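# Move three desk items onto the counter

## Task

Transfer all three objects that sit on the desk onto the counter, then release them and bring the robot away from them; the robot must remain upright and untilted at the end, otherwise the task counts as failed.

## Robot and tools

Robot: TidyBot++, a four-caster mobile base (0.54 m long, 0.50 m wide, 0.38 m tall) carrying one seven-joint arm with a two-finger gripper. The shoulder sits 0.12 m ahead of the base centre at 0.68 m height. Segments: upper arm 0.42 m, forearm 0.31 m, hand 0.31 m from wrist to the hand point. Cameras: base_camera (644x364 pinhole) and wrist_camera (644x476 fisheye, looking along the hand). Loose objects may occasionally get nudged by an outside force.

Frames (all metres): base frame has its origin on the floor below the base centre, x ahead, y to the left, z upward. hand_pose and hand_target are expressed in it; the hand point lies between the finger pads, with the hand's z axis running out along the fingers and y being the opening direction. The odometry frame equals the base frame at scene start; base_odometry counts wheel rotation only, so slip looks like travel, and heading (rad, -3.142 to 3.142, left positive) drifts a few cm and degrees over many moves. base_tilt is in degrees, forward and right positive.

move: one action per call. Action keys are base, joints, target, and optional speeds; cameras picks which images return ([] none, omitted or ["all"] every camera) and blocking (default true) decides whether the call waits for rest; false returns after roughly 0.5 s while motion continues. A call without an action just reports state.
- base: an object with any of translate_m (forward +, -2 to 2 m), strafe_m (left +, -2 to 2 m), rotate_rad (counter-clockwise from above +, -6.3 to 6.3 rad). These are offsets from the base's current position, measured along its axes at command start; combined translate/strafe drive a straight line. A base move times out after 14 s.
- joints: absolute targets keyed by name. joint_1_rad any angle (positive turns the arm clockwise from above, opposite to heading); joint_2_rad -2.249 to 2.249 (shoulder, 0 = upper arm vertical, + leans forward); joint_3_rad any angle; joint_4_rad -2.579 to 2.579 (elbow, 0 straight, with joint_3 at 3.14 negative bends forward); joint_5_rad any angle; joint_6_rad -2.099 to 2.099 (wrist, with joint_3 at 3.14 and joint_5 at 0 negative tilts the hand forward); joint_7_rad any angle (hand roll; pointing down, + is counter-clockwise, 1.57 opens fingers left/right); gripper_pos 0 (open, ~85 mm gap) to 1 (closed, squeezing 100-150 N per finger). Continuous joints go the short way, so send steps under half a turn. Done tolerances: ±0.039 for joints 1-4, ±0.095 for 5-7, ±0.03 for the gripper.
- target: one list of seven numbers [x, y, z, qw, qx, qy, qz], an absolute hand pose in the base frame (metres, unit quaternion). With target, joints may only contain gripper_pos.
- speeds: caps for this action only: translate_m and strafe_m 0.05 to 0.5 m/s (name only one when both move), rotate_rad 0.1 to 1.57 rad/s.
Any action ends within 15 s. Unknown keys make a call invalid; out-of-range values get it refused, and a refusal or an uncommanded stop (contact_stop, time_out, torque fault) cancels the rest of that reply's move, wait and finished_scene calls.

wait: seconds 0 to 10, plus cameras; returns early once moves settle. stop: brakes all running motions (they report "stopped" and may keep pressing). zoom_image: camera plus region [x0, y0, x1, y1] in pixels, top-left origin, at most 504x504. finished_scene: scene = current scene number; irreversible, and the goal must hold without the robot afterward.

Results: base_status, joint_status, hand_status give "done", "moving", "off_target" (resting away from target, maybe still pushing), "contact_stop", "time_out", "not_followed", "stopped", "torque_fault" or "limit_stop_at_motor_heat". "joint command not followed" with a cause means self-collision was predicted; "pose unreachable" means a target was withheld. "ARM HIT" flags a hard hit on base or arm. motor_effort is percent of maximum torque, bracket = peak in last action. on_its_own lists uncommanded behaviour. Motor temperatures appear per joint; MOTOR HOT starts at 60 °C and 75 °C triggers an over-temperature stop where the arm sinks.

Practical points: the arm starts folded, hand down, reaching up to 0.08 m past the base front. A downward hand rises at most about 0.94 m, only near the base. With target, the hand curves and may overshoot; after "done" it lands within about 3 cm, so correct by adding (wanted - hand_pose) to the last target. To hold still, resend hand_target, not hand_pose. Held loads make the arm sag; never command a joint to its current reading while loaded. Forward, low poses near the base may miss or drive into the base; no check prevents base contact. A blocked base or arm keeps pushing. Object contact shows as hand_pose stalling while effort shifts slightly. Gripper "off_target" at 1 means something is held; "done" at 1 means empty.

Avoid: driving or turning while the arm is caught above about 0.6 m, sideways swings with the arm outstretched, or reaching far from folded over nearby furniture (tipping); back away or retract to right a lean. Avoid drops, releasing moving objects, slams, hard hits and hard pushes, gripping hard on something still resting on a surface, and swinging loads fast. Torque limits are 104.5 N m (joints 1-4) and 51.3 N m (5-7); exceeding them halts the arm for 10 s. Thinking time advances the simulation.

Each tool is called after "Request:" as name(argument=value, ...) on one line, values as JSON.

## Session

Request:
move(joints={"joint_6_rad": 0.3})

Request:
move(joints={"joint_1_rad": 1.0}, cameras=["wrist_camera"])

Request:
move(joints={"joint_1_rad": 2.1}, cameras=["wrist_camera"])

Request:
move(joints={"joint_1_rad": 3.2}, cameras=["wrist_camera"])

Request:
move(joints={"joint_1_rad": 4.3}, cameras=["wrist_camera"])

Request:
move(joints={"joint_1_rad": 5.3}, cameras=["wrist_camera"])

Scene clock: 1.83 s.
Motor temperatures (°C): [27 27 29 28 40 30 32]
move: done
base_odometry: x=+0.000 y=+0.000 heading=+0.000
base_tilt: forward=-0.4 right=-0.1
base_status: not commanded
joint_positions: joint_1_rad=-0.046 joint_2_rad=-0.315 joint_3_rad=+3.116 joint_4_rad=-2.513 joint_5_rad=+0.035 joint_6_rad=+0.245 joint_7_rad=+1.528 gripper_pos=+0.000
joint_status: all done
motor_effort: joint_1_rad=-1(1) joint_2_rad=-7(8) joint_3_rad=-1(3) joint_4_rad=+20(20) joint_5_rad=-1(2) joint_6_rad=+7(8) joint_7_rad=-1(1)
hand_pose: x=+0.5303 y=+0.0336 z=+0.7810 quat_wxyz=(-0.022, +0.828, +0.030, +0.559) (m; base frame)
hand_target: x=+0.5377 y=+0.0349 z=+0.7999 quat_wxyz=(-0.024, +0.811, +0.030, +0.584) (m; base frame)
hand_status: not commanded
pictures: base_camera, wrist_camera

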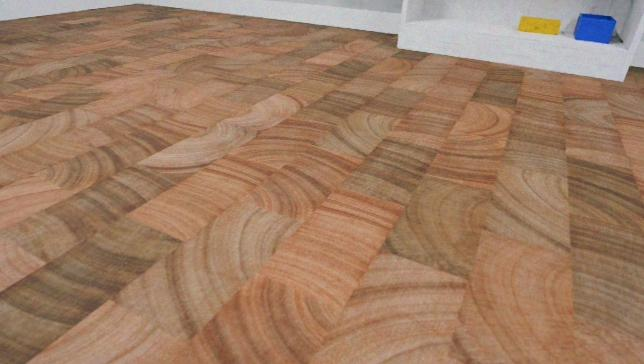

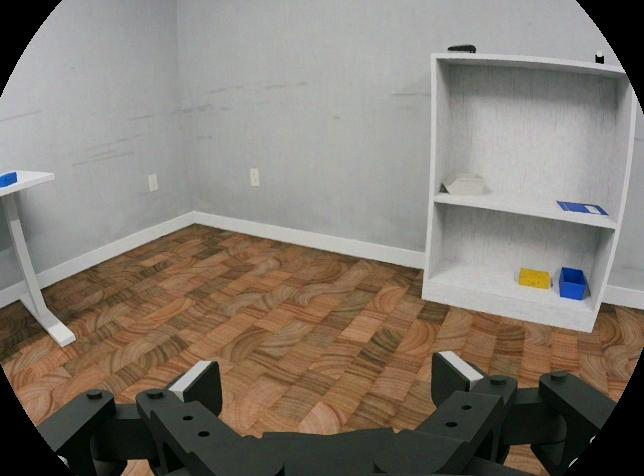

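Scene clock: 4.17 s.
Motor temperatures (°C): [27 27 29 28 40 30 32]
move: done
base_odometry: x=+0.000 y=+0.000 heading=+0.000
base_tilt: forward=-0.4 right=-0.1
base_status: not commanded
joint_positions: joint_1_rad=+0.984 joint_2_rad=-0.315 joint_3_rad=+3.116 joint_4_rad=-2.513 joint_5_rad=+0.035 joint_6_rad=+0.246 joint_7_rad=+1.528 gripper_pos=+0.000
joint_status: all done
motor_effort: joint_1_rad=+0(2) joint_2_rad=-7(8) joint_3_rad=-1(3) joint_4_rad=+19(20) joint_5_rad=+0(1) joint_6_rad=+7(8) joint_7_rad=-1(1)
hand_pose: x=+0.3595 y=-0.3355 z=+0.7813 quat_wxyz=(+0.256, +0.735, -0.382, +0.498) (m; base frame)
hand_target: x=+0.3589 y=-0.3449 z=+0.7999 quat_wxyz=(+0.271, +0.717, -0.379, +0.518) (m; base frame)
hand_status: not commanded
pictures: wrist_camera

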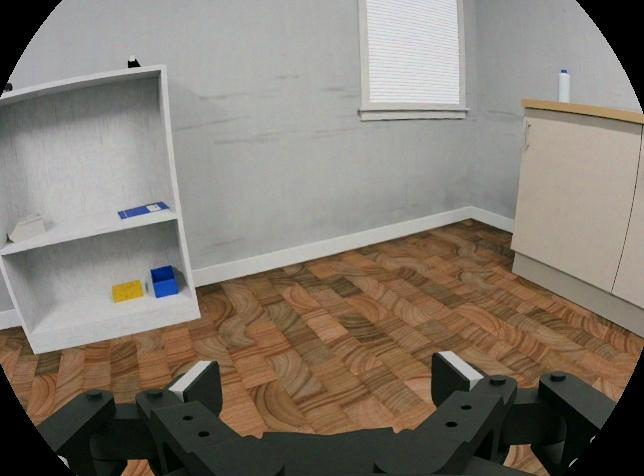

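Scene clock: 6.57 s.
Motor temperatures (°C): [27 27 29 28 40 30 32]
move: done
base_odometry: x=+0.000 y=+0.000 heading=+0.000
base_tilt: forward=-0.4 right=-0.1
base_status: not commanded
joint_positions: joint_1_rad=+2.085 joint_2_rad=-0.315 joint_3_rad=+3.116 joint_4_rad=-2.513 joint_5_rad=+0.035 joint_6_rad=+0.247 joint_7_rad=+1.528 gripper_pos=+0.000
joint_status: all done
motor_effort: joint_1_rad=-1(2) joint_2_rad=-7(7) joint_3_rad=-2(3) joint_4_rad=+19(20) joint_5_rad=+0(1) joint_6_rad=+8(8) joint_7_rad=+0(1)
hand_pose: x=-0.0710 y=-0.3665 z=+0.7813 quat_wxyz=(+0.479, +0.427, -0.710, +0.291) (m; base frame)
hand_target: x=-0.0795 y=-0.3703 z=+0.7999 quat_wxyz=(+0.502, +0.414, -0.698, +0.300) (m; base frame)
hand_status: not commanded
pictures: wrist_camera

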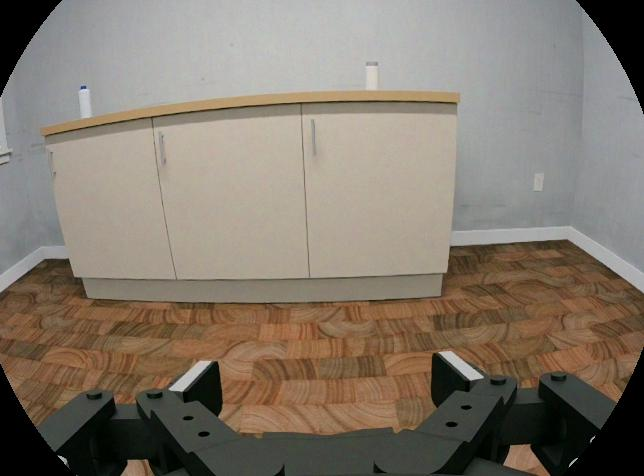

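Scene clock: 8.97 s.
Motor temperatures (°C): [27 27 29 28 40 30 32]
move: done
base_odometry: x=+0.000 y=+0.000 heading=+0.000
base_tilt: forward=-0.4 right=-0.1
base_status: not commanded
joint_positions: joint_1_rad=+3.185 joint_2_rad=-0.315 joint_3_rad=+3.116 joint_4_rad=-2.513 joint_5_rad=+0.035 joint_6_rad=+0.247 joint_7_rad=+1.528 gripper_pos=+0.000
joint_status: all done
motor_effort: joint_1_rad=+0(2) joint_2_rad=-6(8) joint_3_rad=-2(3) joint_4_rad=+19(20) joint_5_rad=+0(2) joint_6_rad=+8(8) joint_7_rad=-1(1)
hand_pose: x=-0.2938 y=+0.0031 z=+0.7814 quat_wxyz=(+0.560, -0.007, -0.828, -0.003) (m; base frame)
hand_target: x=-0.3010 y=+0.0090 z=+0.7999 quat_wxyz=(+0.584, -0.012, -0.811, -0.006) (m; base frame)
hand_status: not commanded
pictures: wrist_camera

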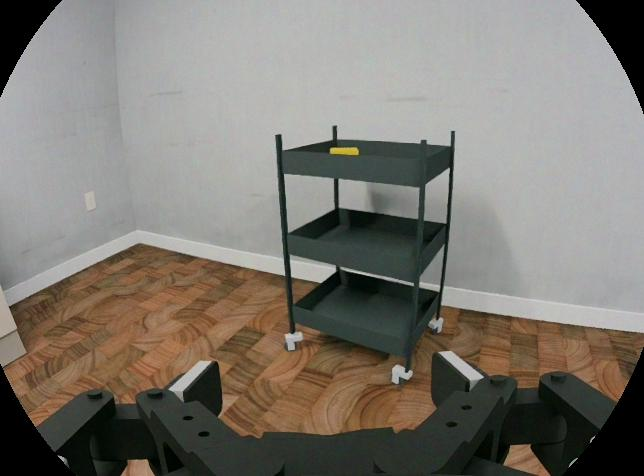

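Scene clock: 11.37 s.
Motor temperatures (°C): [27 27 29 28 40 30 32]
move: done
base_odometry: x=+0.000 y=+0.000 heading=+0.000
base_tilt: forward=-0.4 right=-0.2
base_status: not commanded
joint_positions: joint_1_rad=+4.285 joint_2_rad=-0.315 joint_3_rad=+3.116 joint_4_rad=-2.513 joint_5_rad=+0.035 joint_6_rad=+0.247 joint_7_rad=+1.528 gripper_pos=+0.000
joint_status: all done
motor_effort: joint_1_rad=+0(2) joint_2_rad=-7(8) joint_3_rad=-1(3) joint_4_rad=+19(20) joint_5_rad=+1(1) joint_6_rad=+7(8) joint_7_rad=-1(1)
hand_pose: x=-0.0655 y=+0.3693 z=+0.7814 quat_wxyz=(+0.476, -0.439, -0.702, -0.295) (m; base frame)
hand_target: x=-0.0635 y=+0.3784 z=+0.7999 quat_wxyz=(+0.495, -0.435, -0.685, -0.311) (m; base frame)
hand_status: not commanded
pictures: wrist_camera

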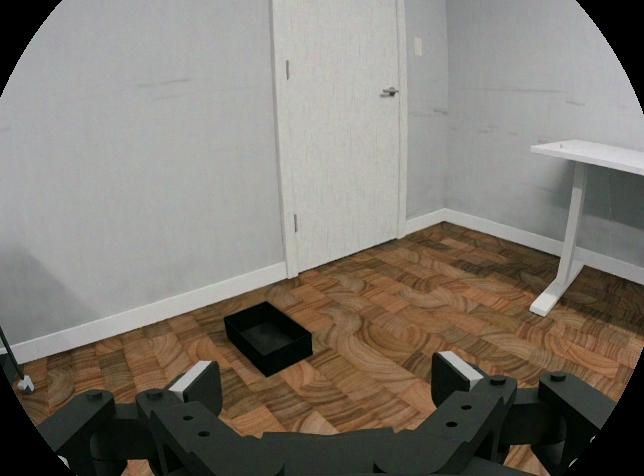

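Scene clock: 13.67 s.
Motor temperatures (°C): [27 27 29 28 40 30 32]
move: done
base_odometry: x=+0.000 y=+0.000 heading=+0.000
base_tilt: forward=-0.4 right=-0.1
base_status: not commanded
joint_positions: joint_1_rad=+5.285 joint_2_rad=-0.315 joint_3_rad=+3.116 joint_4_rad=-2.513 joint_5_rad=+0.035 joint_6_rad=+0.247 joint_7_rad=+1.528 gripper_pos=+0.000
joint_status: all done
motor_effort: joint_1_rad=+0(1) joint_2_rad=-7(8) joint_3_rad=-1(3) joint_4_rad=+20(20) joint_5_rad=+1(1) joint_6_rad=+7(8) joint_7_rad=-1(1)
hand_pose: x=+0.3301 y=+0.3548 z=+0.7814 quat_wxyz=(+0.277, -0.722, -0.406, -0.487) (m; base frame)
hand_target: x=+0.3388 y=+0.3580 z=+0.7999 quat_wxyz=(+0.285, -0.710, -0.393, -0.510) (m; base frame)
hand_status: not commanded
pictures: wrist_camera

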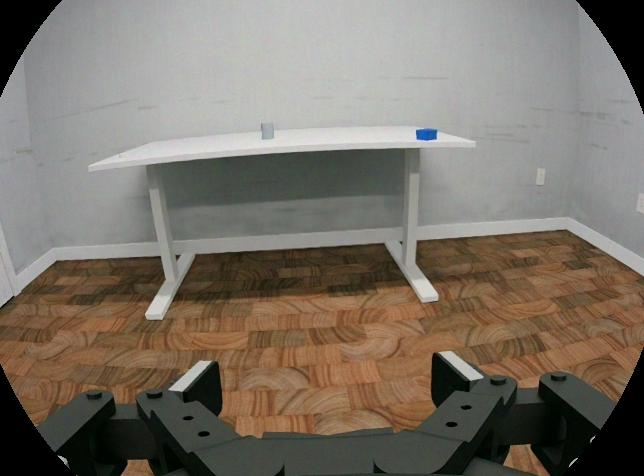

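Request:
zoom_image(camera="wrist_camera", region=[80, 90, 280, 200])

Request:
zoom_image(camera="wrist_camera", region=[240, 90, 500, 200])

Scaled by 2.520.

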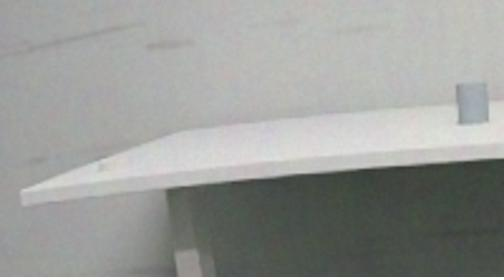

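Scaled by 1.938.

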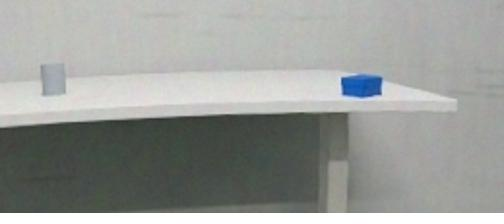

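Request:
move(base={"translate_m": 0.46, "strafe_m": 0.724, "rotate_rad": 1.141}, joints={"joint_1_rad": 0.0, "joint_2_rad": -0.25, "joint_3_rad": 3.1416, "joint_4_rad": -1.3, "joint_5_rad": 0.0, "joint_6_rad": -1.45, "joint_7_rad": 1.57})

Scene clock: 18.73 s.
Motor temperatures (°C): [27 27 29 28 40 30 32]
move: done
base_odometry: x=+0.460 y=+0.724 heading=+1.141
base_tilt: forward=-0.4 right=-0.1
base_status: done
joint_positions: joint_1_rad=+6.268 joint_2_rad=-0.257 joint_3_rad=+3.132 joint_4_rad=-1.322 joint_5_rad=+0.035 joint_6_rad=-1.404 joint_7_rad=+1.528 gripper_pos=+0.000
joint_status: all done
motor_effort: joint_1_rad=+0(2) joint_2_rad=-8(13) joint_3_rad=-2(3) joint_4_rad=+19(23) joint_5_rad=+1(2) joint_6_rad=+5(9) joint_7_rad=+0(1)
hand_pose: x=+0.4809 y=+0.0000 z=+0.9976 quat_wxyz=(-0.007, -0.944, +0.011, -0.330) (m; base frame)
hand_target: x=+0.4739 y=+0.0013 z=+0.9965 quat_wxyz=(+0.000, -0.949, +0.000, -0.315) (m; base frame)
hand_status: not commanded
pictures: base_camera, wrist_camera

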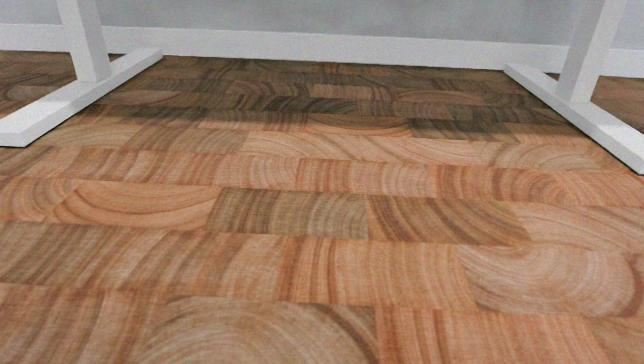

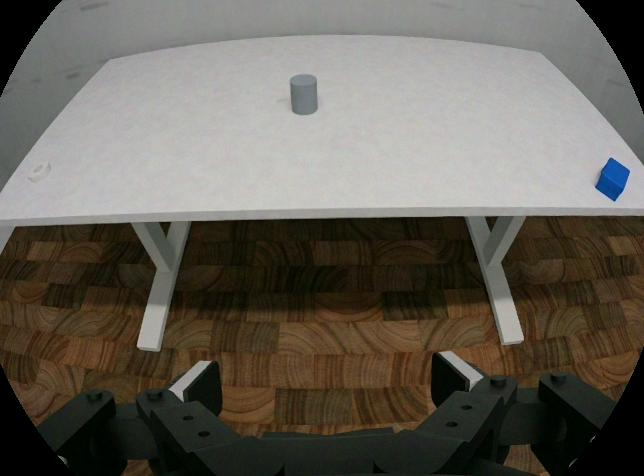

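Request:
zoom_image(camera="wrist_camera", region=[0, 130, 100, 220])

Request:
zoom_image(camera="wrist_camera", region=[560, 130, 644, 220])

Request:
zoom_image(camera="wrist_camera", region=[250, 50, 360, 150])

Scaled by 5.040.

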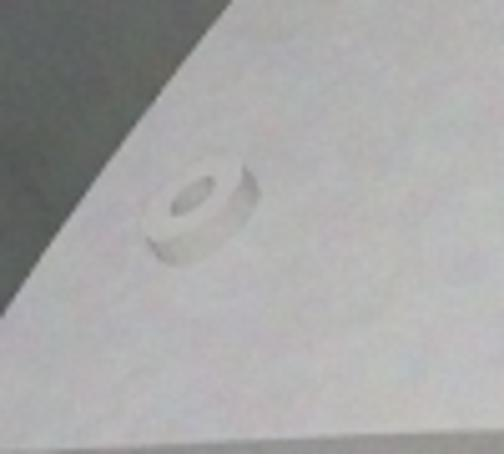

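Scaled by 5.600.

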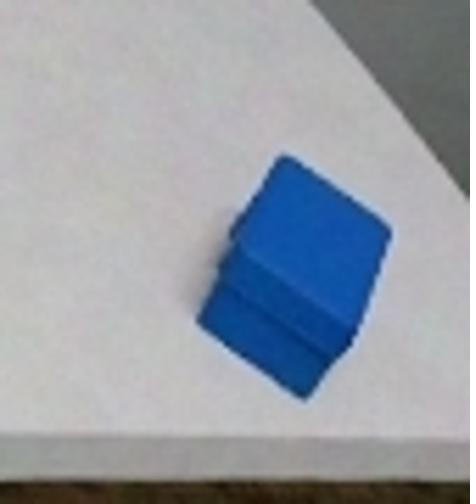

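Scaled by 4.582.

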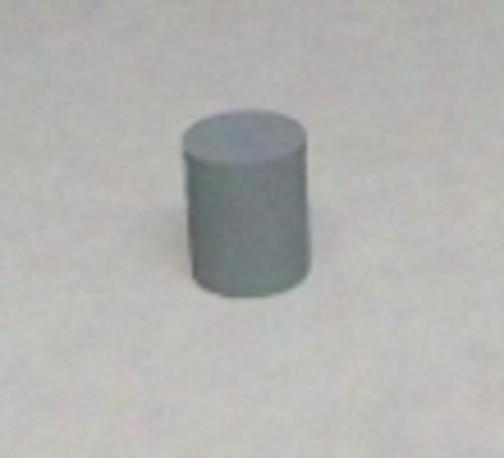

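Request:
move(base={"translate_m": 0.495}, target=[0.56, 0.005, 0.86, 0, 0.9537, 0, 0.3007], cameras=["wrist_camera"])

Scene clock: 22.17 s.
Motor temperatures (°C): [27 27 28 28 40 30 32]
move: done
base_odometry: x=+0.666 y=+1.174 heading=+1.141
base_tilt: forward=-0.4 right=-0.1
base_status: done
joint_positions: joint_1_rad=+6.268 joint_2_rad=-0.127 joint_3_rad=+3.132 joint_4_rad=-1.641 joint_5_rad=+0.035 joint_6_rad=-1.060 joint_7_rad=+1.528 gripper_pos=+0.000
joint_status: not commanded
motor_effort: joint_1_rad=+0(1) joint_2_rad=-15(20) joint_3_rad=-2(3) joint_4_rad=+21(23) joint_5_rad=+1(1) joint_6_rad=+5(6) joint_7_rad=-1(1)
hand_pose: x=+0.5470 y=+0.0024 z=+0.8550 quat_wxyz=(-0.008, -0.960, +0.005, -0.281) (m; base frame)
hand_target: x=+0.5600 y=+0.0050 z=+0.8600 quat_wxyz=(+0.000, -0.954, +0.000, -0.301) (m; base frame)
hand_status: done (0.014 m and 2.6 deg from the pose sent, 0.159 m and 3.9 deg at the start)
pictures: wrist_camera

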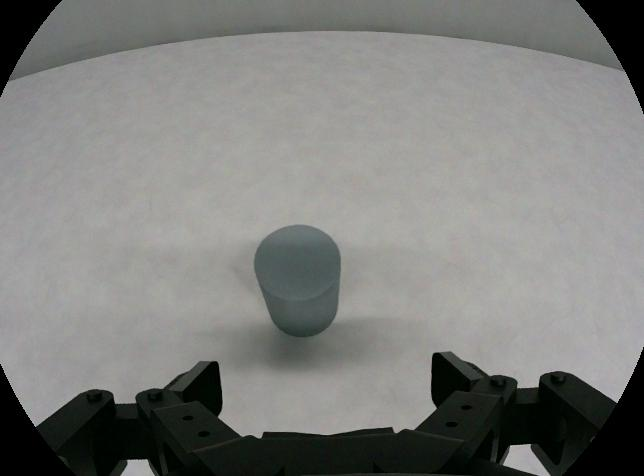

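Request:
move(target=[0.618, 0.014, 0.812, 0, 0.9537, 0, 0.3007], cameras=["wrist_camera"])

Scene clock: 23.77 s.
Motor temperatures (°C): [27 27 28 28 40 30 32]
move: done
base_odometry: x=+0.666 y=+1.174 heading=+1.141
base_tilt: forward=-0.4 right=-0.1
base_status: not commanded
joint_positions: joint_1_rad=+6.259 joint_2_rad=+0.009 joint_3_rad=+3.132 joint_4_rad=-1.663 joint_5_rad=+0.035 joint_6_rad=-0.901 joint_7_rad=+1.528 gripper_pos=+0.000
joint_status: not commanded
motor_effort: joint_1_rad=+0(1) joint_2_rad=-20(23) joint_3_rad=-2(3) joint_4_rad=+20(22) joint_5_rad=+1(2) joint_6_rad=+5(5) joint_7_rad=-1(1)
hand_pose: x=+0.6032 y=+0.0090 z=+0.8087 quat_wxyz=(-0.006, -0.960, -0.002, -0.281) (m; base frame)
hand_target: x=+0.6180 y=+0.0140 z=+0.8120 quat_wxyz=(+0.000, -0.954, +0.000, -0.301) (m; base frame)
hand_status: done (0.016 m and 2.5 deg from the pose sent, 0.084 m and 2.6 deg at the start)
pictures: wrist_camera

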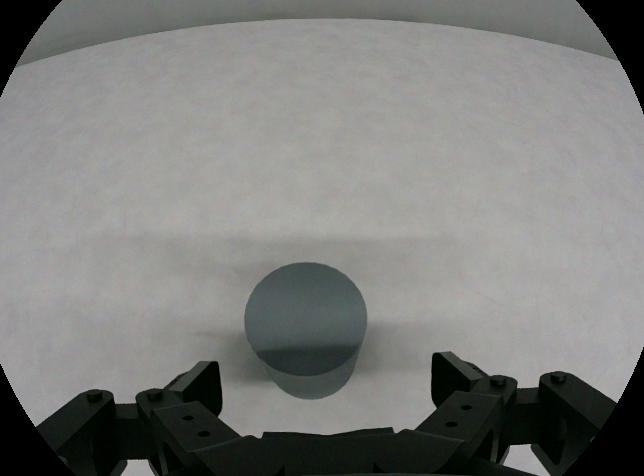

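Request:
move(target=[0.64, 0.022, 0.785, 0, 0.9537, 0, 0.3007], cameras=["wrist_camera"])

Scene clock: 24.87 s.
Motor temperatures (°C): [27 27 28 28 40 30 32]
move: done
base_odometry: x=+0.666 y=+1.174 heading=+1.141
base_tilt: forward=-0.4 right=-0.1
base_status: not commanded
joint_positions: joint_1_rad=+6.236 joint_2_rad=+0.066 joint_3_rad=+3.132 joint_4_rad=-1.681 joint_5_rad=+0.035 joint_6_rad=-0.816 joint_7_rad=+1.528 gripper_pos=+0.000
joint_status: not commanded
motor_effort: joint_1_rad=+0(1) joint_2_rad=-22(24) joint_3_rad=-1(3) joint_4_rad=+21(22) joint_5_rad=+1(1) joint_6_rad=+4(5) joint_7_rad=-1(1)
hand_pose: x=+0.6261 y=+0.0219 z=+0.7864 quat_wxyz=(-0.001, -0.958, -0.014, -0.286) (m; base frame)
hand_target: x=+0.6400 y=+0.0220 z=+0.7850 quat_wxyz=(+0.000, -0.954, +0.000, -0.301) (m; base frame)
hand_status: done (0.014 m and 2.4 deg from the pose sent, 0.046 m and 2.5 deg at the start)
pictures: wrist_camera

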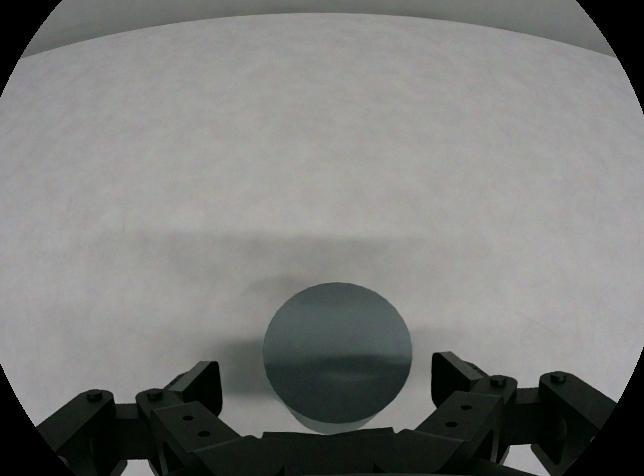

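Request:
move(target=[0.657, 0.017, 0.751, 0, 0.9537, 0, 0.3007], cameras=["wrist_camera"])

Scene clock: 26.10 s.
Motor temperatures (°C): [27 27 28 28 40 30 32]
move: done
base_odometry: x=+0.666 y=+1.174 heading=+1.141
base_tilt: forward=-0.3 right=-0.1
base_status: not commanded
joint_positions: joint_1_rad=+6.236 joint_2_rad=+0.123 joint_3_rad=+3.144 joint_4_rad=-1.726 joint_5_rad=+0.035 joint_6_rad=-0.709 joint_7_rad=+1.528 gripper_pos=+0.000
joint_status: not commanded
motor_effort: joint_1_rad=+0(1) joint_2_rad=-23(26) joint_3_rad=-2(3) joint_4_rad=+18(21) joint_5_rad=+0(1) joint_6_rad=+4(5) joint_7_rad=-1(1)
hand_pose: x=+0.6441 y=+0.0179 z=+0.7530 quat_wxyz=(-0.002, -0.958, -0.011, -0.288) (m; base frame)
hand_target: x=+0.6570 y=+0.0170 z=+0.7510 quat_wxyz=(+0.000, -0.954, +0.000, -0.301) (m; base frame)
hand_status: done (0.013 m and 2.0 deg from the pose sent, 0.047 m and 2.4 deg at the start)
pictures: wrist_camera

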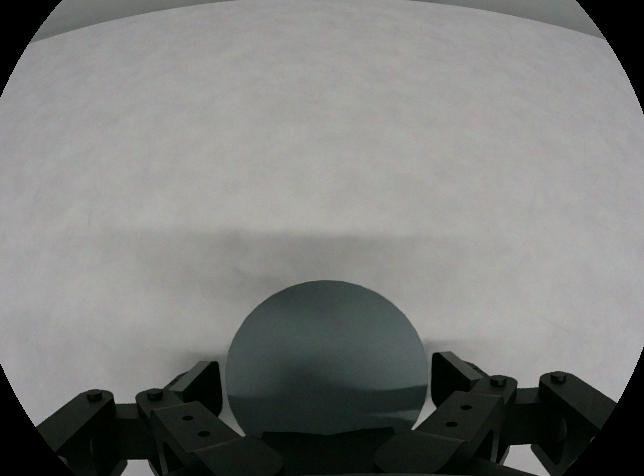

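Request:
move(joints={"gripper_pos": 0.62}, cameras=[])

Request:
move(target=[0.60, 0.015, 0.84, 0, 0.9537, 0, 0.3007], cameras=["wrist_camera"])

Scene clock: 27.07 s.
Motor temperatures (°C): [27 27 28 28 40 30 32]
move: off_target
base_odometry: x=+0.666 y=+1.174 heading=+1.141
base_tilt: forward=-0.4 right=-0.1
base_status: not commanded
joint_positions: joint_1_rad=+6.236 joint_2_rad=+0.123 joint_3_rad=+3.144 joint_4_rad=-1.725 joint_5_rad=+0.035 joint_6_rad=-0.705 joint_7_rad=+1.528 gripper_pos=+0.416
joint_status: gripper_pos off_target (ended at +0.416, target +0.620)
motor_effort: joint_1_rad=+0(1) joint_2_rad=-23(25) joint_3_rad=-1(3) joint_4_rad=+18(20) joint_5_rad=+2(2) joint_6_rad=+3(5) joint_7_rad=-1(1)
hand_pose: x=+0.6456 y=+0.0180 z=+0.7542 quat_wxyz=(-0.002, -0.957, -0.011, -0.290) (m; base frame)
hand_target: x=+0.6570 y=+0.0170 z=+0.7510 quat_wxyz=(+0.000, -0.954, +0.000, -0.301) (m; base frame)
hand_status: not commanded
pictures: none
No camera images: "cameras" was empty.

Scene clock: 28.47 s.
Motor temperatures (°C): [27 27 28 28 40 30 32]
move: done
base_odometry: x=+0.666 y=+1.174 heading=+1.141
base_tilt: forward=-0.4 right=-0.1
base_status: not commanded
joint_positions: joint_1_rad=+6.236 joint_2_rad=-0.023 joint_3_rad=+3.143 joint_4_rad=-1.638 joint_5_rad=+0.035 joint_6_rad=-0.893 joint_7_rad=+1.528 gripper_pos=+0.416
joint_status: not commanded
motor_effort: joint_1_rad=+0(1) joint_2_rad=-19(27) joint_3_rad=-2(3) joint_4_rad=+22(22) joint_5_rad=+0(2) joint_6_rad=+5(5) joint_7_rad=-1(1)
hand_pose: x=+0.6075 y=+0.0149 z=+0.8380 quat_wxyz=(-0.003, -0.950, -0.007, -0.312) (m; base frame)
hand_target: x=+0.6000 y=+0.0150 z=+0.8400 quat_wxyz=(+0.000, -0.954, +0.000, -0.301) (m; base frame)
hand_status: done (0.008 m and 1.6 deg from the pose sent, 0.097 m and 1.8 deg at the start)
pictures: wrist_camera

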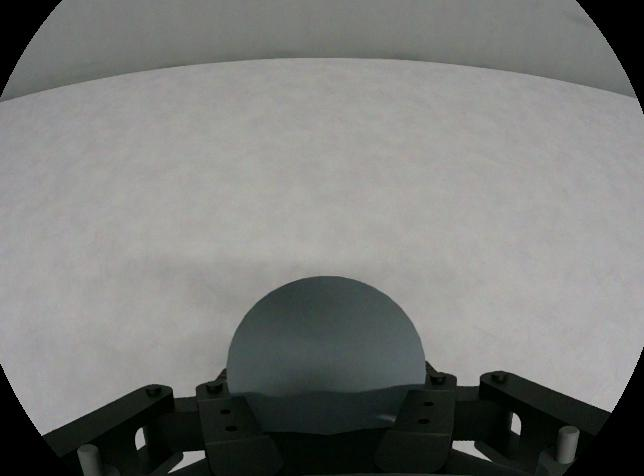

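Request:
move(base={"translate_m": -0.5}, target=[0.46, 0.01, 0.99, 0, 0.9537, 0, 0.3007], cameras=[])

Request:
move(base={"translate_m": -1.954, "strafe_m": -0.498, "rotate_rad": 3.112}, speeds={"rotate_rad": 1.0})

Scene clock: 31.33 s.
Motor temperatures (°C): [27 27 28 28 40 30 32]
move: done
base_odometry: x=+0.458 y=+0.720 heading=+1.142
base_tilt: forward=-0.4 right=-0.2
base_status: done
joint_positions: joint_1_rad=+6.255 joint_2_rad=-0.256 joint_3_rad=+3.133 joint_4_rad=-1.330 joint_5_rad=+0.035 joint_6_rad=-1.441 joint_7_rad=+1.528 gripper_pos=+0.416
joint_status: not commanded
motor_effort: joint_1_rad=+0(2) joint_2_rad=-9(25) joint_3_rad=-1(3) joint_4_rad=+19(23) joint_5_rad=+2(2) joint_6_rad=+5(6) joint_7_rad=-1(1)
hand_pose: x=+0.4714 y=+0.0042 z=+0.9866 quat_wxyz=(-0.006, -0.951, +0.006, -0.308) (m; base frame)
hand_target: x=+0.4600 y=+0.0100 z=+0.9900 quat_wxyz=(+0.000, -0.954, +0.000, -0.301) (m; base frame)
hand_status: done (0.013 m and 1.3 deg from the pose sent, 0.212 m and 1.6 deg at the start)
pictures: none
No camera images: "cameras" was empty.

Scene clock: 37.17 s.
Motor temperatures (°C): [27 27 28 28 40 30 32]
move: done
base_odometry: x=+0.098 y=-1.265 heading=-2.029
base_tilt: forward=-0.4 right=-0.2
base_status: done
joint_positions: joint_1_rad=+6.260 joint_2_rad=-0.256 joint_3_rad=+3.126 joint_4_rad=-1.330 joint_5_rad=+0.035 joint_6_rad=-1.443 joint_7_rad=+1.528 gripper_pos=+0.416
joint_status: not commanded
motor_effort: joint_1_rad=+0(2) joint_2_rad=-9(12) joint_3_rad=-1(3) joint_4_rad=+20(21) joint_5_rad=+1(2) joint_6_rad=+5(6) joint_7_rad=-1(1)
hand_pose: x=+0.4706 y=+0.0055 z=+0.9865 quat_wxyz=(-0.007, -0.951, +0.004, -0.308) (m; base frame)
hand_target: x=+0.4600 y=+0.0100 z=+0.9900 quat_wxyz=(+0.000, -0.954, +0.000, -0.301) (m; base frame)
hand_status: not commanded
pictures: base_camera, wrist_camera

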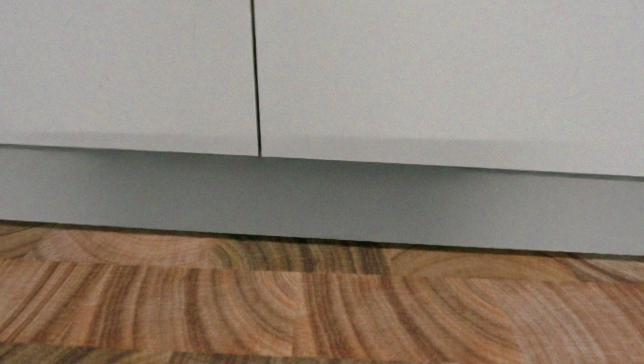

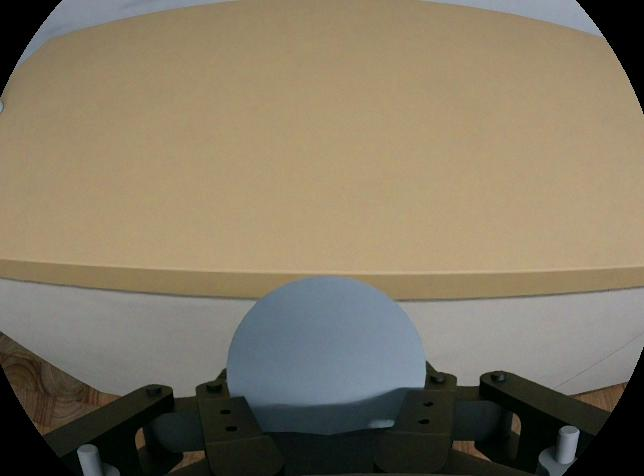

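Request:
move(base={"translate_m": 0.24}, cameras=[])

Request:
move(target=[0.465, 0.01, 0.955, 0, 0.9537, 0, 0.3007], cameras=["wrist_camera"])

Scene clock: 39.10 s.
Motor temperatures (°C): [27 27 28 28 40 30 32]
move: done
base_odometry: x=-0.009 y=-1.480 heading=-2.029
base_tilt: forward=-0.4 right=-0.1
base_status: done
joint_positions: joint_1_rad=+6.260 joint_2_rad=-0.255 joint_3_rad=+3.126 joint_4_rad=-1.330 joint_5_rad=+0.035 joint_6_rad=-1.445 joint_7_rad=+1.528 gripper_pos=+0.416
joint_status: not commanded
motor_effort: joint_1_rad=+0(1) joint_2_rad=-9(13) joint_3_rad=-1(3) joint_4_rad=+19(21) joint_5_rad=+0(2) joint_6_rad=+5(6) joint_7_rad=-1(1)
hand_pose: x=+0.4707 y=+0.0055 z=+0.9856 quat_wxyz=(-0.007, -0.952, +0.004, -0.306) (m; base frame)
hand_target: x=+0.4600 y=+0.0100 z=+0.9900 quat_wxyz=(+0.000, -0.954, +0.000, -0.301) (m; base frame)
hand_status: not commanded
pictures: none
No camera images: "cameras" was empty.

Scene clock: 40.33 s.
Motor temperatures (°C): [27 27 28 28 40 30 32]
move: done
base_odometry: x=-0.009 y=-1.480 heading=-2.029
base_tilt: forward=-0.4 right=-0.1
base_status: not commanded
joint_positions: joint_1_rad=+6.260 joint_2_rad=-0.269 joint_3_rad=+3.126 joint_4_rad=-1.446 joint_5_rad=+0.035 joint_6_rad=-1.411 joint_7_rad=+1.528 gripper_pos=+0.416
joint_status: not commanded
motor_effort: joint_1_rad=+0(1) joint_2_rad=-8(10) joint_3_rad=-2(3) joint_4_rad=+19(21) joint_5_rad=+2(2) joint_6_rad=+3(5) joint_7_rad=-1(1)
hand_pose: x=+0.4610 y=+0.0050 z=+0.9434 quat_wxyz=(-0.008, -0.962, +0.003, -0.274) (m; base frame)
hand_target: x=+0.4650 y=+0.0100 z=+0.9550 quat_wxyz=(+0.000, -0.954, +0.000, -0.301) (m; base frame)
hand_status: done (0.013 m and 3.4 deg from the pose sent, 0.031 m and 1.1 deg at the start)
pictures: wrist_camera

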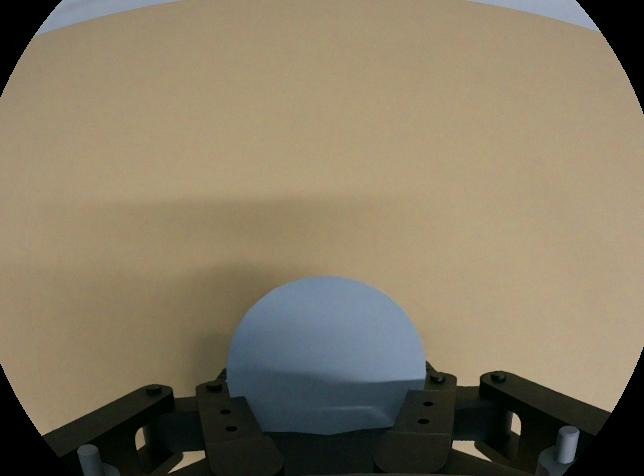

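Request:
move(target=[0.47, 0.01, 0.940, 0, 0.9537, 0, 0.3007], cameras=["wrist_camera"])

Scene clock: 41.10 s.
Motor temperatures (°C): [27 27 28 28 40 30 32]
move: done
base_odometry: x=-0.009 y=-1.480 heading=-2.029
base_tilt: forward=-0.4 right=-0.2
base_status: not commanded
joint_positions: joint_1_rad=+6.260 joint_2_rad=-0.287 joint_3_rad=+3.126 joint_4_rad=-1.481 joint_5_rad=+0.035 joint_6_rad=-1.358 joint_7_rad=+1.528 gripper_pos=+0.416
joint_status: not commanded
motor_effort: joint_1_rad=+0(1) joint_2_rad=-5(9) joint_3_rad=-1(3) joint_4_rad=+16(20) joint_5_rad=+1(2) joint_6_rad=+3(5) joint_7_rad=+0(1)
hand_pose: x=+0.4653 y=+0.0053 z=+0.9426 quat_wxyz=(-0.008, -0.957, +0.003, -0.291) (m; base frame)
hand_target: x=+0.4700 y=+0.0100 z=+0.9400 quat_wxyz=(+0.000, -0.954, +0.000, -0.301) (m; base frame)
hand_status: done (0.007 m and 1.5 deg from the pose sent, 0.011 m and 3.4 deg at the start)
pictures: wrist_camera

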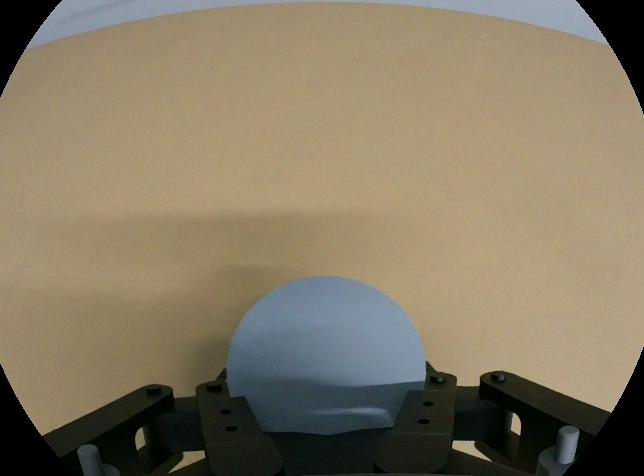

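Request:
move(joints={"gripper_pos": 0.0}, cameras=[])

Request:
move(target=[0.405, 0.01, 1.03, 0, 0.9537, 0, 0.3007], cameras=["wrist_camera"])

Scene clock: 42.73 s.
Motor temperatures (°C): [27 27 28 28 40 30 32]
move: done
base_odometry: x=-0.009 y=-1.480 heading=-2.029
base_tilt: forward=-0.4 right=-0.2
base_status: not commanded
joint_positions: joint_1_rad=+6.260 joint_2_rad=-0.293 joint_3_rad=+3.126 joint_4_rad=-1.498 joint_5_rad=+0.035 joint_6_rad=-1.355 joint_7_rad=+1.528 gripper_pos=+0.000
joint_status: all done
motor_effort: joint_1_rad=+0(1) joint_2_rad=-5(9) joint_3_rad=-2(2) joint_4_rad=+17(20) joint_5_rad=-1(2) joint_6_rad=+3(5) joint_7_rad=+0(1)
hand_pose: x=+0.4619 y=+0.0052 z=+0.9372 quat_wxyz=(-0.008, -0.958, +0.002, -0.287) (m; base frame)
hand_target: x=+0.4700 y=+0.0100 z=+0.9400 quat_wxyz=(+0.000, -0.954, +0.000, -0.301) (m; base frame)
hand_status: not commanded
pictures: none
No camera images: "cameras" was empty.

Scene clock: 44.17 s.
Motor temperatures (°C): [27 27 28 28 40 30 32]
move: done
base_odometry: x=-0.009 y=-1.480 heading=-2.029
base_tilt: forward=-0.4 right=-0.1
base_status: not commanded
joint_positions: joint_1_rad=+6.262 joint_2_rad=-0.301 joint_3_rad=+3.126 joint_4_rad=-1.204 joint_5_rad=+0.035 joint_6_rad=-1.617 joint_7_rad=+1.528 gripper_pos=+0.000
joint_status: not commanded
motor_effort: joint_1_rad=+0(1) joint_2_rad=-5(9) joint_3_rad=-2(2) joint_4_rad=+17(21) joint_5_rad=+0(1) joint_6_rad=+4(5) joint_7_rad=-1(1)
hand_pose: x=+0.4224 y=+0.0031 z=+1.0253 quat_wxyz=(-0.007, -0.952, +0.008, -0.306) (m; base frame)
hand_target: x=+0.4050 y=+0.0100 z=+1.0300 quat_wxyz=(+0.000, -0.954, +0.000, -0.301) (m; base frame)
hand_status: done (0.019 m and 1.4 deg from the pose sent, 0.109 m and 1.9 deg at the start)
pictures: wrist_camera

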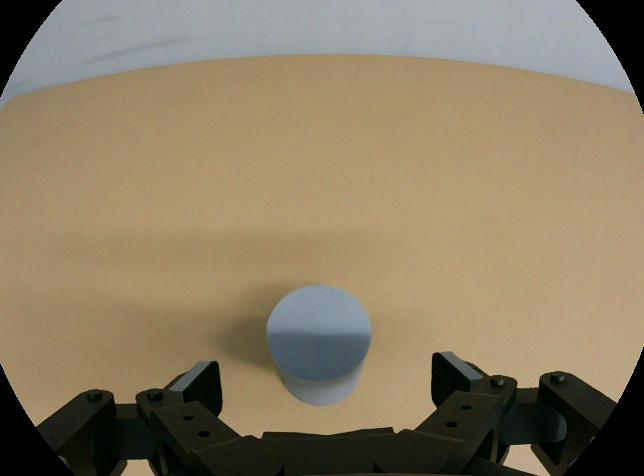

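Request:
move(base={"translate_m": -1.075, "strafe_m": -0.487}, cameras=[])

Request:
move(base={"translate_m": -1.422, "strafe_m": -0.645, "rotate_rad": -3.112}, speeds={"rotate_rad": 1.2})

Scene clock: 48.27 s.
Motor temperatures (°C): [27 27 28 28 40 30 32]
move: done
base_odometry: x=+0.030 y=-0.300 heading=-2.029
base_tilt: forward=-0.4 right=-0.1
base_status: done
joint_positions: joint_1_rad=+6.264 joint_2_rad=-0.309 joint_3_rad=+3.122 joint_4_rad=-1.203 joint_5_rad=+0.035 joint_6_rad=-1.623 joint_7_rad=+1.528 gripper_pos=+0.000
joint_status: not commanded
motor_effort: joint_1_rad=+0(1) joint_2_rad=-5(9) joint_3_rad=-1(3) joint_4_rad=+18(18) joint_5_rad=+1(2) joint_6_rad=+4(6) joint_7_rad=-1(1)
hand_pose: x=+0.4179 y=+0.0040 z=+1.0269 quat_wxyz=(-0.007, -0.952, +0.007, -0.307) (m; base frame)
hand_target: x=+0.4050 y=+0.0100 z=+1.0300 quat_wxyz=(+0.000, -0.954, +0.000, -0.301) (m; base frame)
hand_status: not commanded
pictures: none
No camera images: "cameras" was empty.

Scene clock: 53.33 s.
Motor temperatures (°C): [27 27 28 28 40 30 32]
move: done
base_odometry: x=+0.080 y=+1.261 heading=+1.142
base_tilt: forward=-0.4 right=-0.1
base_status: done
joint_positions: joint_1_rad=+6.266 joint_2_rad=-0.309 joint_3_rad=+3.117 joint_4_rad=-1.203 joint_5_rad=+0.035 joint_6_rad=-1.624 joint_7_rad=+1.528 gripper_pos=+0.000
joint_status: not commanded
motor_effort: joint_1_rad=+1(2) joint_2_rad=-5(9) joint_3_rad=-1(3) joint_4_rad=+17(19) joint_5_rad=+1(2) joint_6_rad=+5(5) joint_7_rad=-1(1)
hand_pose: x=+0.4177 y=+0.0050 z=+1.0269 quat_wxyz=(-0.007, -0.952, +0.006, -0.307) (m; base frame)
hand_target: x=+0.4050 y=+0.0100 z=+1.0300 quat_wxyz=(+0.000, -0.954, +0.000, -0.301) (m; base frame)
hand_status: not commanded
pictures: base_camera, wrist_camera

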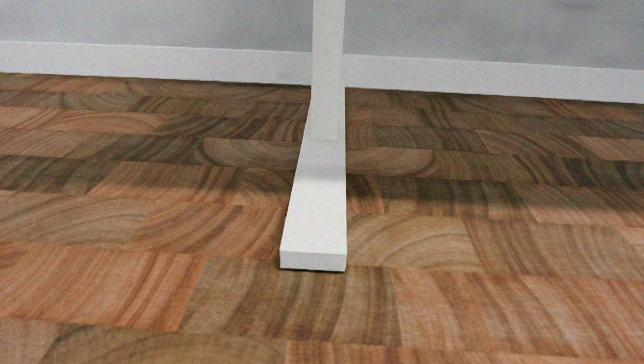

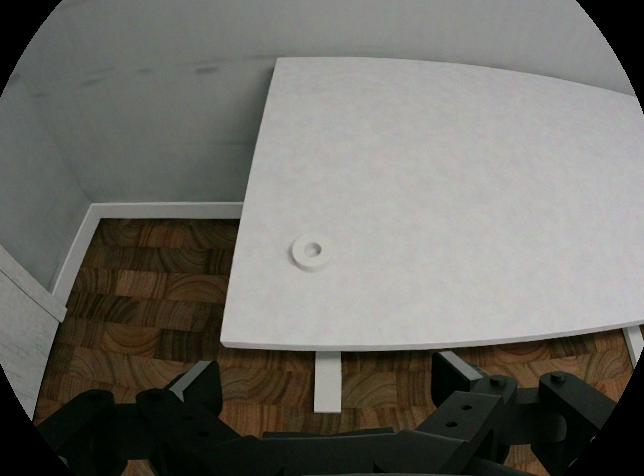

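Request:
zoom_image(camera="wrist_camera", region=[260, 210, 370, 300])

Scaled by 4.582.

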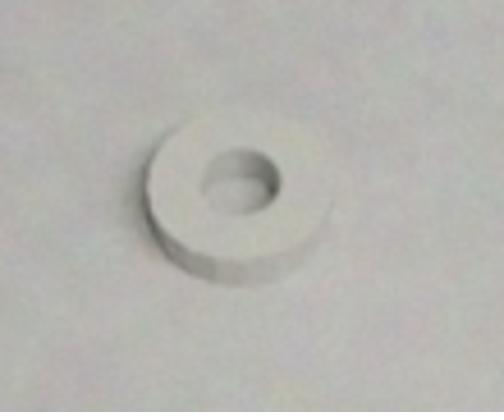

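Request:
move(base={"translate_m": 0.21}, target=[0.45, 0.005, 0.83, 0, 0.9763, 0, 0.2164], cameras=["wrist_camera"])

Scene clock: 56.00 s.
Motor temperatures (°C): [27 27 28 28 40 30 32]
move: done
base_odometry: x=+0.167 y=+1.452 heading=+1.142
base_tilt: forward=-0.4 right=-0.2
base_status: done
joint_positions: joint_1_rad=+6.266 joint_2_rad=-0.282 joint_3_rad=+3.122 joint_4_rad=-1.760 joint_5_rad=+0.035 joint_6_rad=-1.268 joint_7_rad=+1.528 gripper_pos=+0.000
joint_status: not commanded
motor_effort: joint_1_rad=-1(1) joint_2_rad=-9(12) joint_3_rad=-2(2) joint_4_rad=+20(21) joint_5_rad=+0(2) joint_6_rad=+3(5) joint_7_rad=-1(1)
hand_pose: x=+0.4348 y=+0.0030 z=+0.8281 quat_wxyz=(-0.012, -0.980, +0.001, -0.197) (m; base frame)
hand_target: x=+0.4500 y=+0.0050 z=+0.8300 quat_wxyz=(+0.000, -0.976, +0.000, -0.216) (m; base frame)
hand_status: done (0.015 m and 2.6 deg from the pose sent, 0.200 m and 10.9 deg at the start)
pictures: wrist_camera

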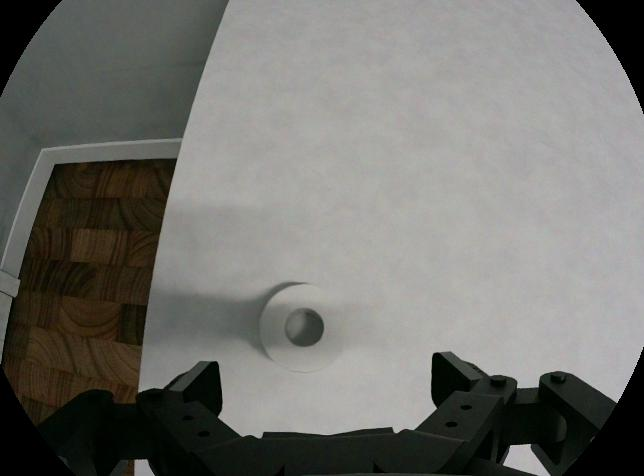

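Request:
move(target=[0.488, 0.018, 0.79, 0, 0.9945, 0, 0.1045], cameras=["wrist_camera"])

Scene clock: 57.83 s.
Motor temperatures (°C): [27 27 28 28 40 30 32]
move: done
base_odometry: x=+0.167 y=+1.452 heading=+1.142
base_tilt: forward=-0.4 right=-0.2
base_status: not commanded
joint_positions: joint_1_rad=+6.256 joint_2_rad=-0.037 joint_3_rad=+3.122 joint_4_rad=-1.642 joint_5_rad=+0.035 joint_6_rad=-1.290 joint_7_rad=+1.528 gripper_pos=+0.000
joint_status: not commanded
motor_effort: joint_1_rad=+0(2) joint_2_rad=-17(19) joint_3_rad=-2(3) joint_4_rad=+18(20) joint_5_rad=-1(2) joint_6_rad=+2(4) joint_7_rad=-1(1)
hand_pose: x=+0.4933 y=+0.0084 z=+0.7898 quat_wxyz=(-0.012, -0.992, -0.005, -0.124) (m; base frame)
hand_target: x=+0.4880 y=+0.0180 z=+0.7900 quat_wxyz=(+0.000, -0.995, +0.000, -0.105) (m; base frame)
hand_status: done (0.011 m and 2.7 deg from the pose sent, 0.067 m and 10.9 deg at the start)
pictures: wrist_camera

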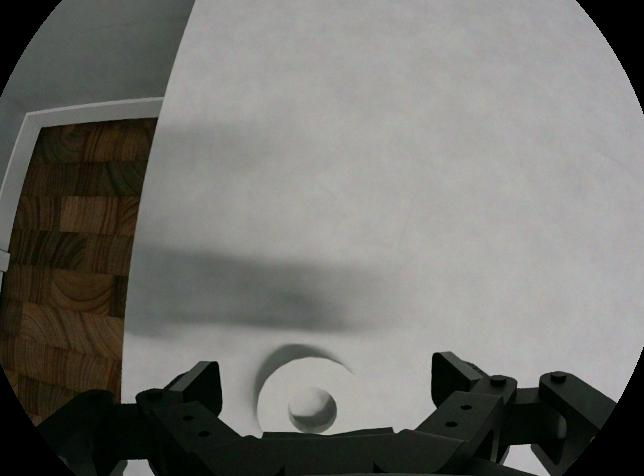

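Request:
move(target=[0.474, 0.026, 0.755, 0, 0.9945, 0, 0.1045], cameras=["wrist_camera"])

Scene clock: 59.27 s.
Motor temperatures (°C): [27 27 28 28 40 30 32]
move: done
base_odometry: x=+0.167 y=+1.452 heading=+1.142
base_tilt: forward=-0.4 right=-0.1
base_status: not commanded
joint_positions: joint_1_rad=+6.249 joint_2_rad=-0.037 joint_3_rad=+3.121 joint_4_rad=-1.753 joint_5_rad=+0.035 joint_6_rad=-1.268 joint_7_rad=+1.528 gripper_pos=+0.000
joint_status: not commanded
motor_effort: joint_1_rad=+0(1) joint_2_rad=-17(18) joint_3_rad=-1(3) joint_4_rad=+19(20) joint_5_rad=+1(2) joint_6_rad=+1(2) joint_7_rad=-1(1)
hand_pose: x=+0.4632 y=+0.0100 z=+0.7496 quat_wxyz=(-0.014, -0.997, -0.010, -0.080) (m; base frame)
hand_target: x=+0.4740 y=+0.0260 z=+0.7550 quat_wxyz=(+0.000, -0.995, +0.000, -0.105) (m; base frame)
hand_status: done (0.020 m and 3.4 deg from the pose sent, 0.044 m and 2.7 deg at the start)
pictures: wrist_camera

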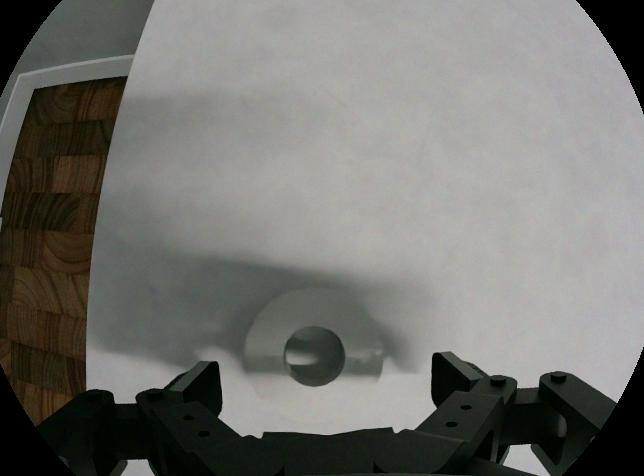

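Request:
move(target=[0.489, 0.032, 0.748, 0, 0.9945, 0, 0.1045], cameras=["wrist_camera"])

Scene clock: 60.13 s.
Motor temperatures (°C): [27 27 28 28 40 30 32]
move: done
base_odometry: x=+0.167 y=+1.452 heading=+1.142
base_tilt: forward=-0.4 right=-0.1
base_status: not commanded
joint_positions: joint_1_rad=+6.233 joint_2_rad=-0.023 joint_3_rad=+3.119 joint_4_rad=-1.751 joint_5_rad=+0.035 joint_6_rad=-1.249 joint_7_rad=+1.527 gripper_pos=+0.000
joint_status: not commanded
motor_effort: joint_1_rad=+0(1) joint_2_rad=-17(18) joint_3_rad=-2(3) joint_4_rad=+18(19) joint_5_rad=+1(1) joint_6_rad=+1(2) joint_7_rad=-1(1)
hand_pose: x=+0.4703 y=+0.0166 z=+0.7464 quat_wxyz=(-0.012, -0.996, -0.018, -0.083) (m; base frame)
hand_target: x=+0.4890 y=+0.0320 z=+0.7480 quat_wxyz=(+0.000, -0.995, +0.000, -0.105) (m; base frame)
hand_status: done (0.024 m and 3.5 deg from the pose sent, 0.034 m and 3.4 deg at the start)
pictures: wrist_camera

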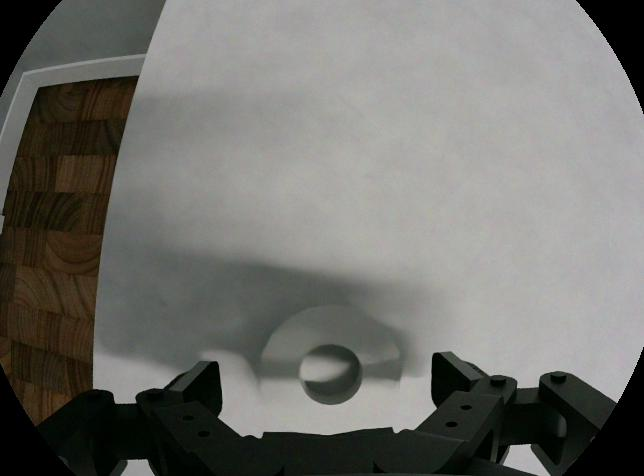

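Request:
move(target=[0.500, 0.030, 0.739, 0, 0.9945, 0, 0.1045], cameras=["wrist_camera"])

Scene clock: 61.00 s.
Motor temperatures (°C): [27 27 28 28 40 30 32]
move: done
base_odometry: x=+0.167 y=+1.452 heading=+1.142
base_tilt: forward=-0.4 right=-0.1
base_status: not commanded
joint_positions: joint_1_rad=+6.233 joint_2_rad=+0.001 joint_3_rad=+3.119 joint_4_rad=-1.751 joint_5_rad=+0.035 joint_6_rad=-1.220 joint_7_rad=+1.527 gripper_pos=+0.000
joint_status: not commanded
motor_effort: joint_1_rad=+0(1) joint_2_rad=-18(19) joint_3_rad=-2(2) joint_4_rad=+19(19) joint_5_rad=+0(2) joint_6_rad=+1(2) joint_7_rad=-1(1)
hand_pose: x=+0.4805 y=+0.0174 z=+0.7394 quat_wxyz=(-0.012, -0.996, -0.019, -0.086) (m; base frame)
hand_target: x=+0.5000 y=+0.0300 z=+0.7390 quat_wxyz=(+0.000, -0.995, +0.000, -0.105) (m; base frame)
hand_status: done (0.023 m and 3.4 deg from the pose sent, 0.033 m and 3.5 deg at the start)
pictures: wrist_camera

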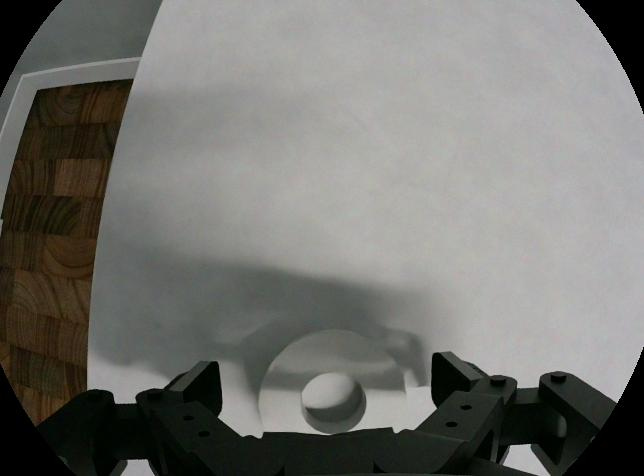

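Request:
move(target=[0.497, 0.030, 0.733, 0, 0.9945, 0, 0.1045], cameras=["wrist_camera"])

Scene clock: 61.73 s.
Motor temperatures (°C): [27 27 28 28 40 30 32]
move: done
base_odometry: x=+0.167 y=+1.452 heading=+1.142
base_tilt: forward=-0.4 right=-0.1
base_status: not commanded
joint_positions: joint_1_rad=+6.233 joint_2_rad=+0.001 joint_3_rad=+3.119 joint_4_rad=-1.764 joint_5_rad=+0.035 joint_6_rad=-1.201 joint_7_rad=+1.527 gripper_pos=+0.000
joint_status: not commanded
motor_effort: joint_1_rad=+0(1) joint_2_rad=-17(19) joint_3_rad=+0(2) joint_4_rad=+19(20) joint_5_rad=+1(2) joint_6_rad=+1(2) joint_7_rad=+0(1)
hand_pose: x=+0.4819 y=+0.0176 z=+0.7359 quat_wxyz=(-0.012, -0.996, -0.019, -0.089) (m; base frame)
hand_target: x=+0.4970 y=+0.0300 z=+0.7330 quat_wxyz=(+0.000, -0.995, +0.000, -0.105) (m; base frame)
hand_status: done (0.020 m and 3.1 deg from the pose sent, 0.022 m and 3.4 deg at the start)
pictures: wrist_camera

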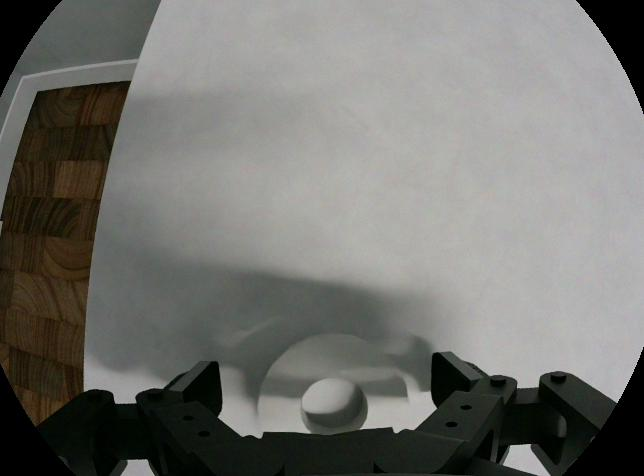

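Request:
move(joints={"gripper_pos": 0.56}, cameras=["wrist_camera"])

Scene clock: 62.70 s.
Motor temperatures (°C): [27 27 28 28 40 30 32]
move: off_target
base_odometry: x=+0.167 y=+1.452 heading=+1.142
base_tilt: forward=-0.4 right=-0.2
base_status: not commanded
joint_positions: joint_1_rad=+6.229 joint_2_rad=-0.005 joint_3_rad=+3.118 joint_4_rad=-1.748 joint_5_rad=+0.035 joint_6_rad=-1.199 joint_7_rad=+1.527 gripper_pos=+0.444
joint_status: gripper_pos off_target (ended at +0.444, target +0.560)
motor_effort: joint_1_rad=+0(1) joint_2_rad=-13(18) joint_3_rad=-2(3) joint_4_rad=+15(19) joint_5_rad=+1(4) joint_6_rad=+1(2) joint_7_rad=-1(1)
hand_pose: x=+0.4878 y=+0.0197 z=+0.7437 quat_wxyz=(-0.011, -0.995, -0.021, -0.100) (m; base frame)
hand_target: x=+0.4970 y=+0.0300 z=+0.7330 quat_wxyz=(+0.000, -0.995, +0.000, -0.105) (m; base frame)
hand_status: not commanded
pictures: wrist_camera

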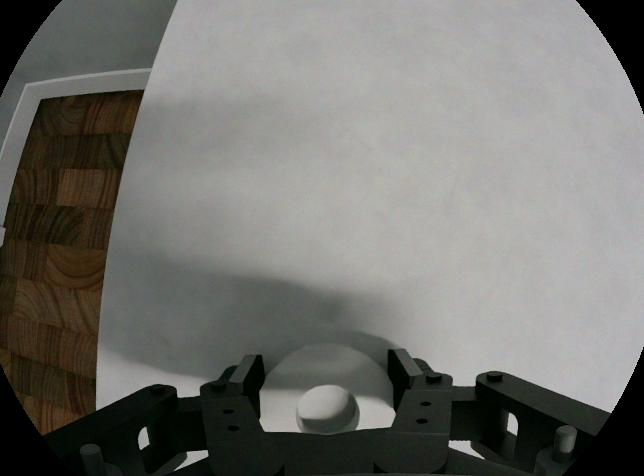

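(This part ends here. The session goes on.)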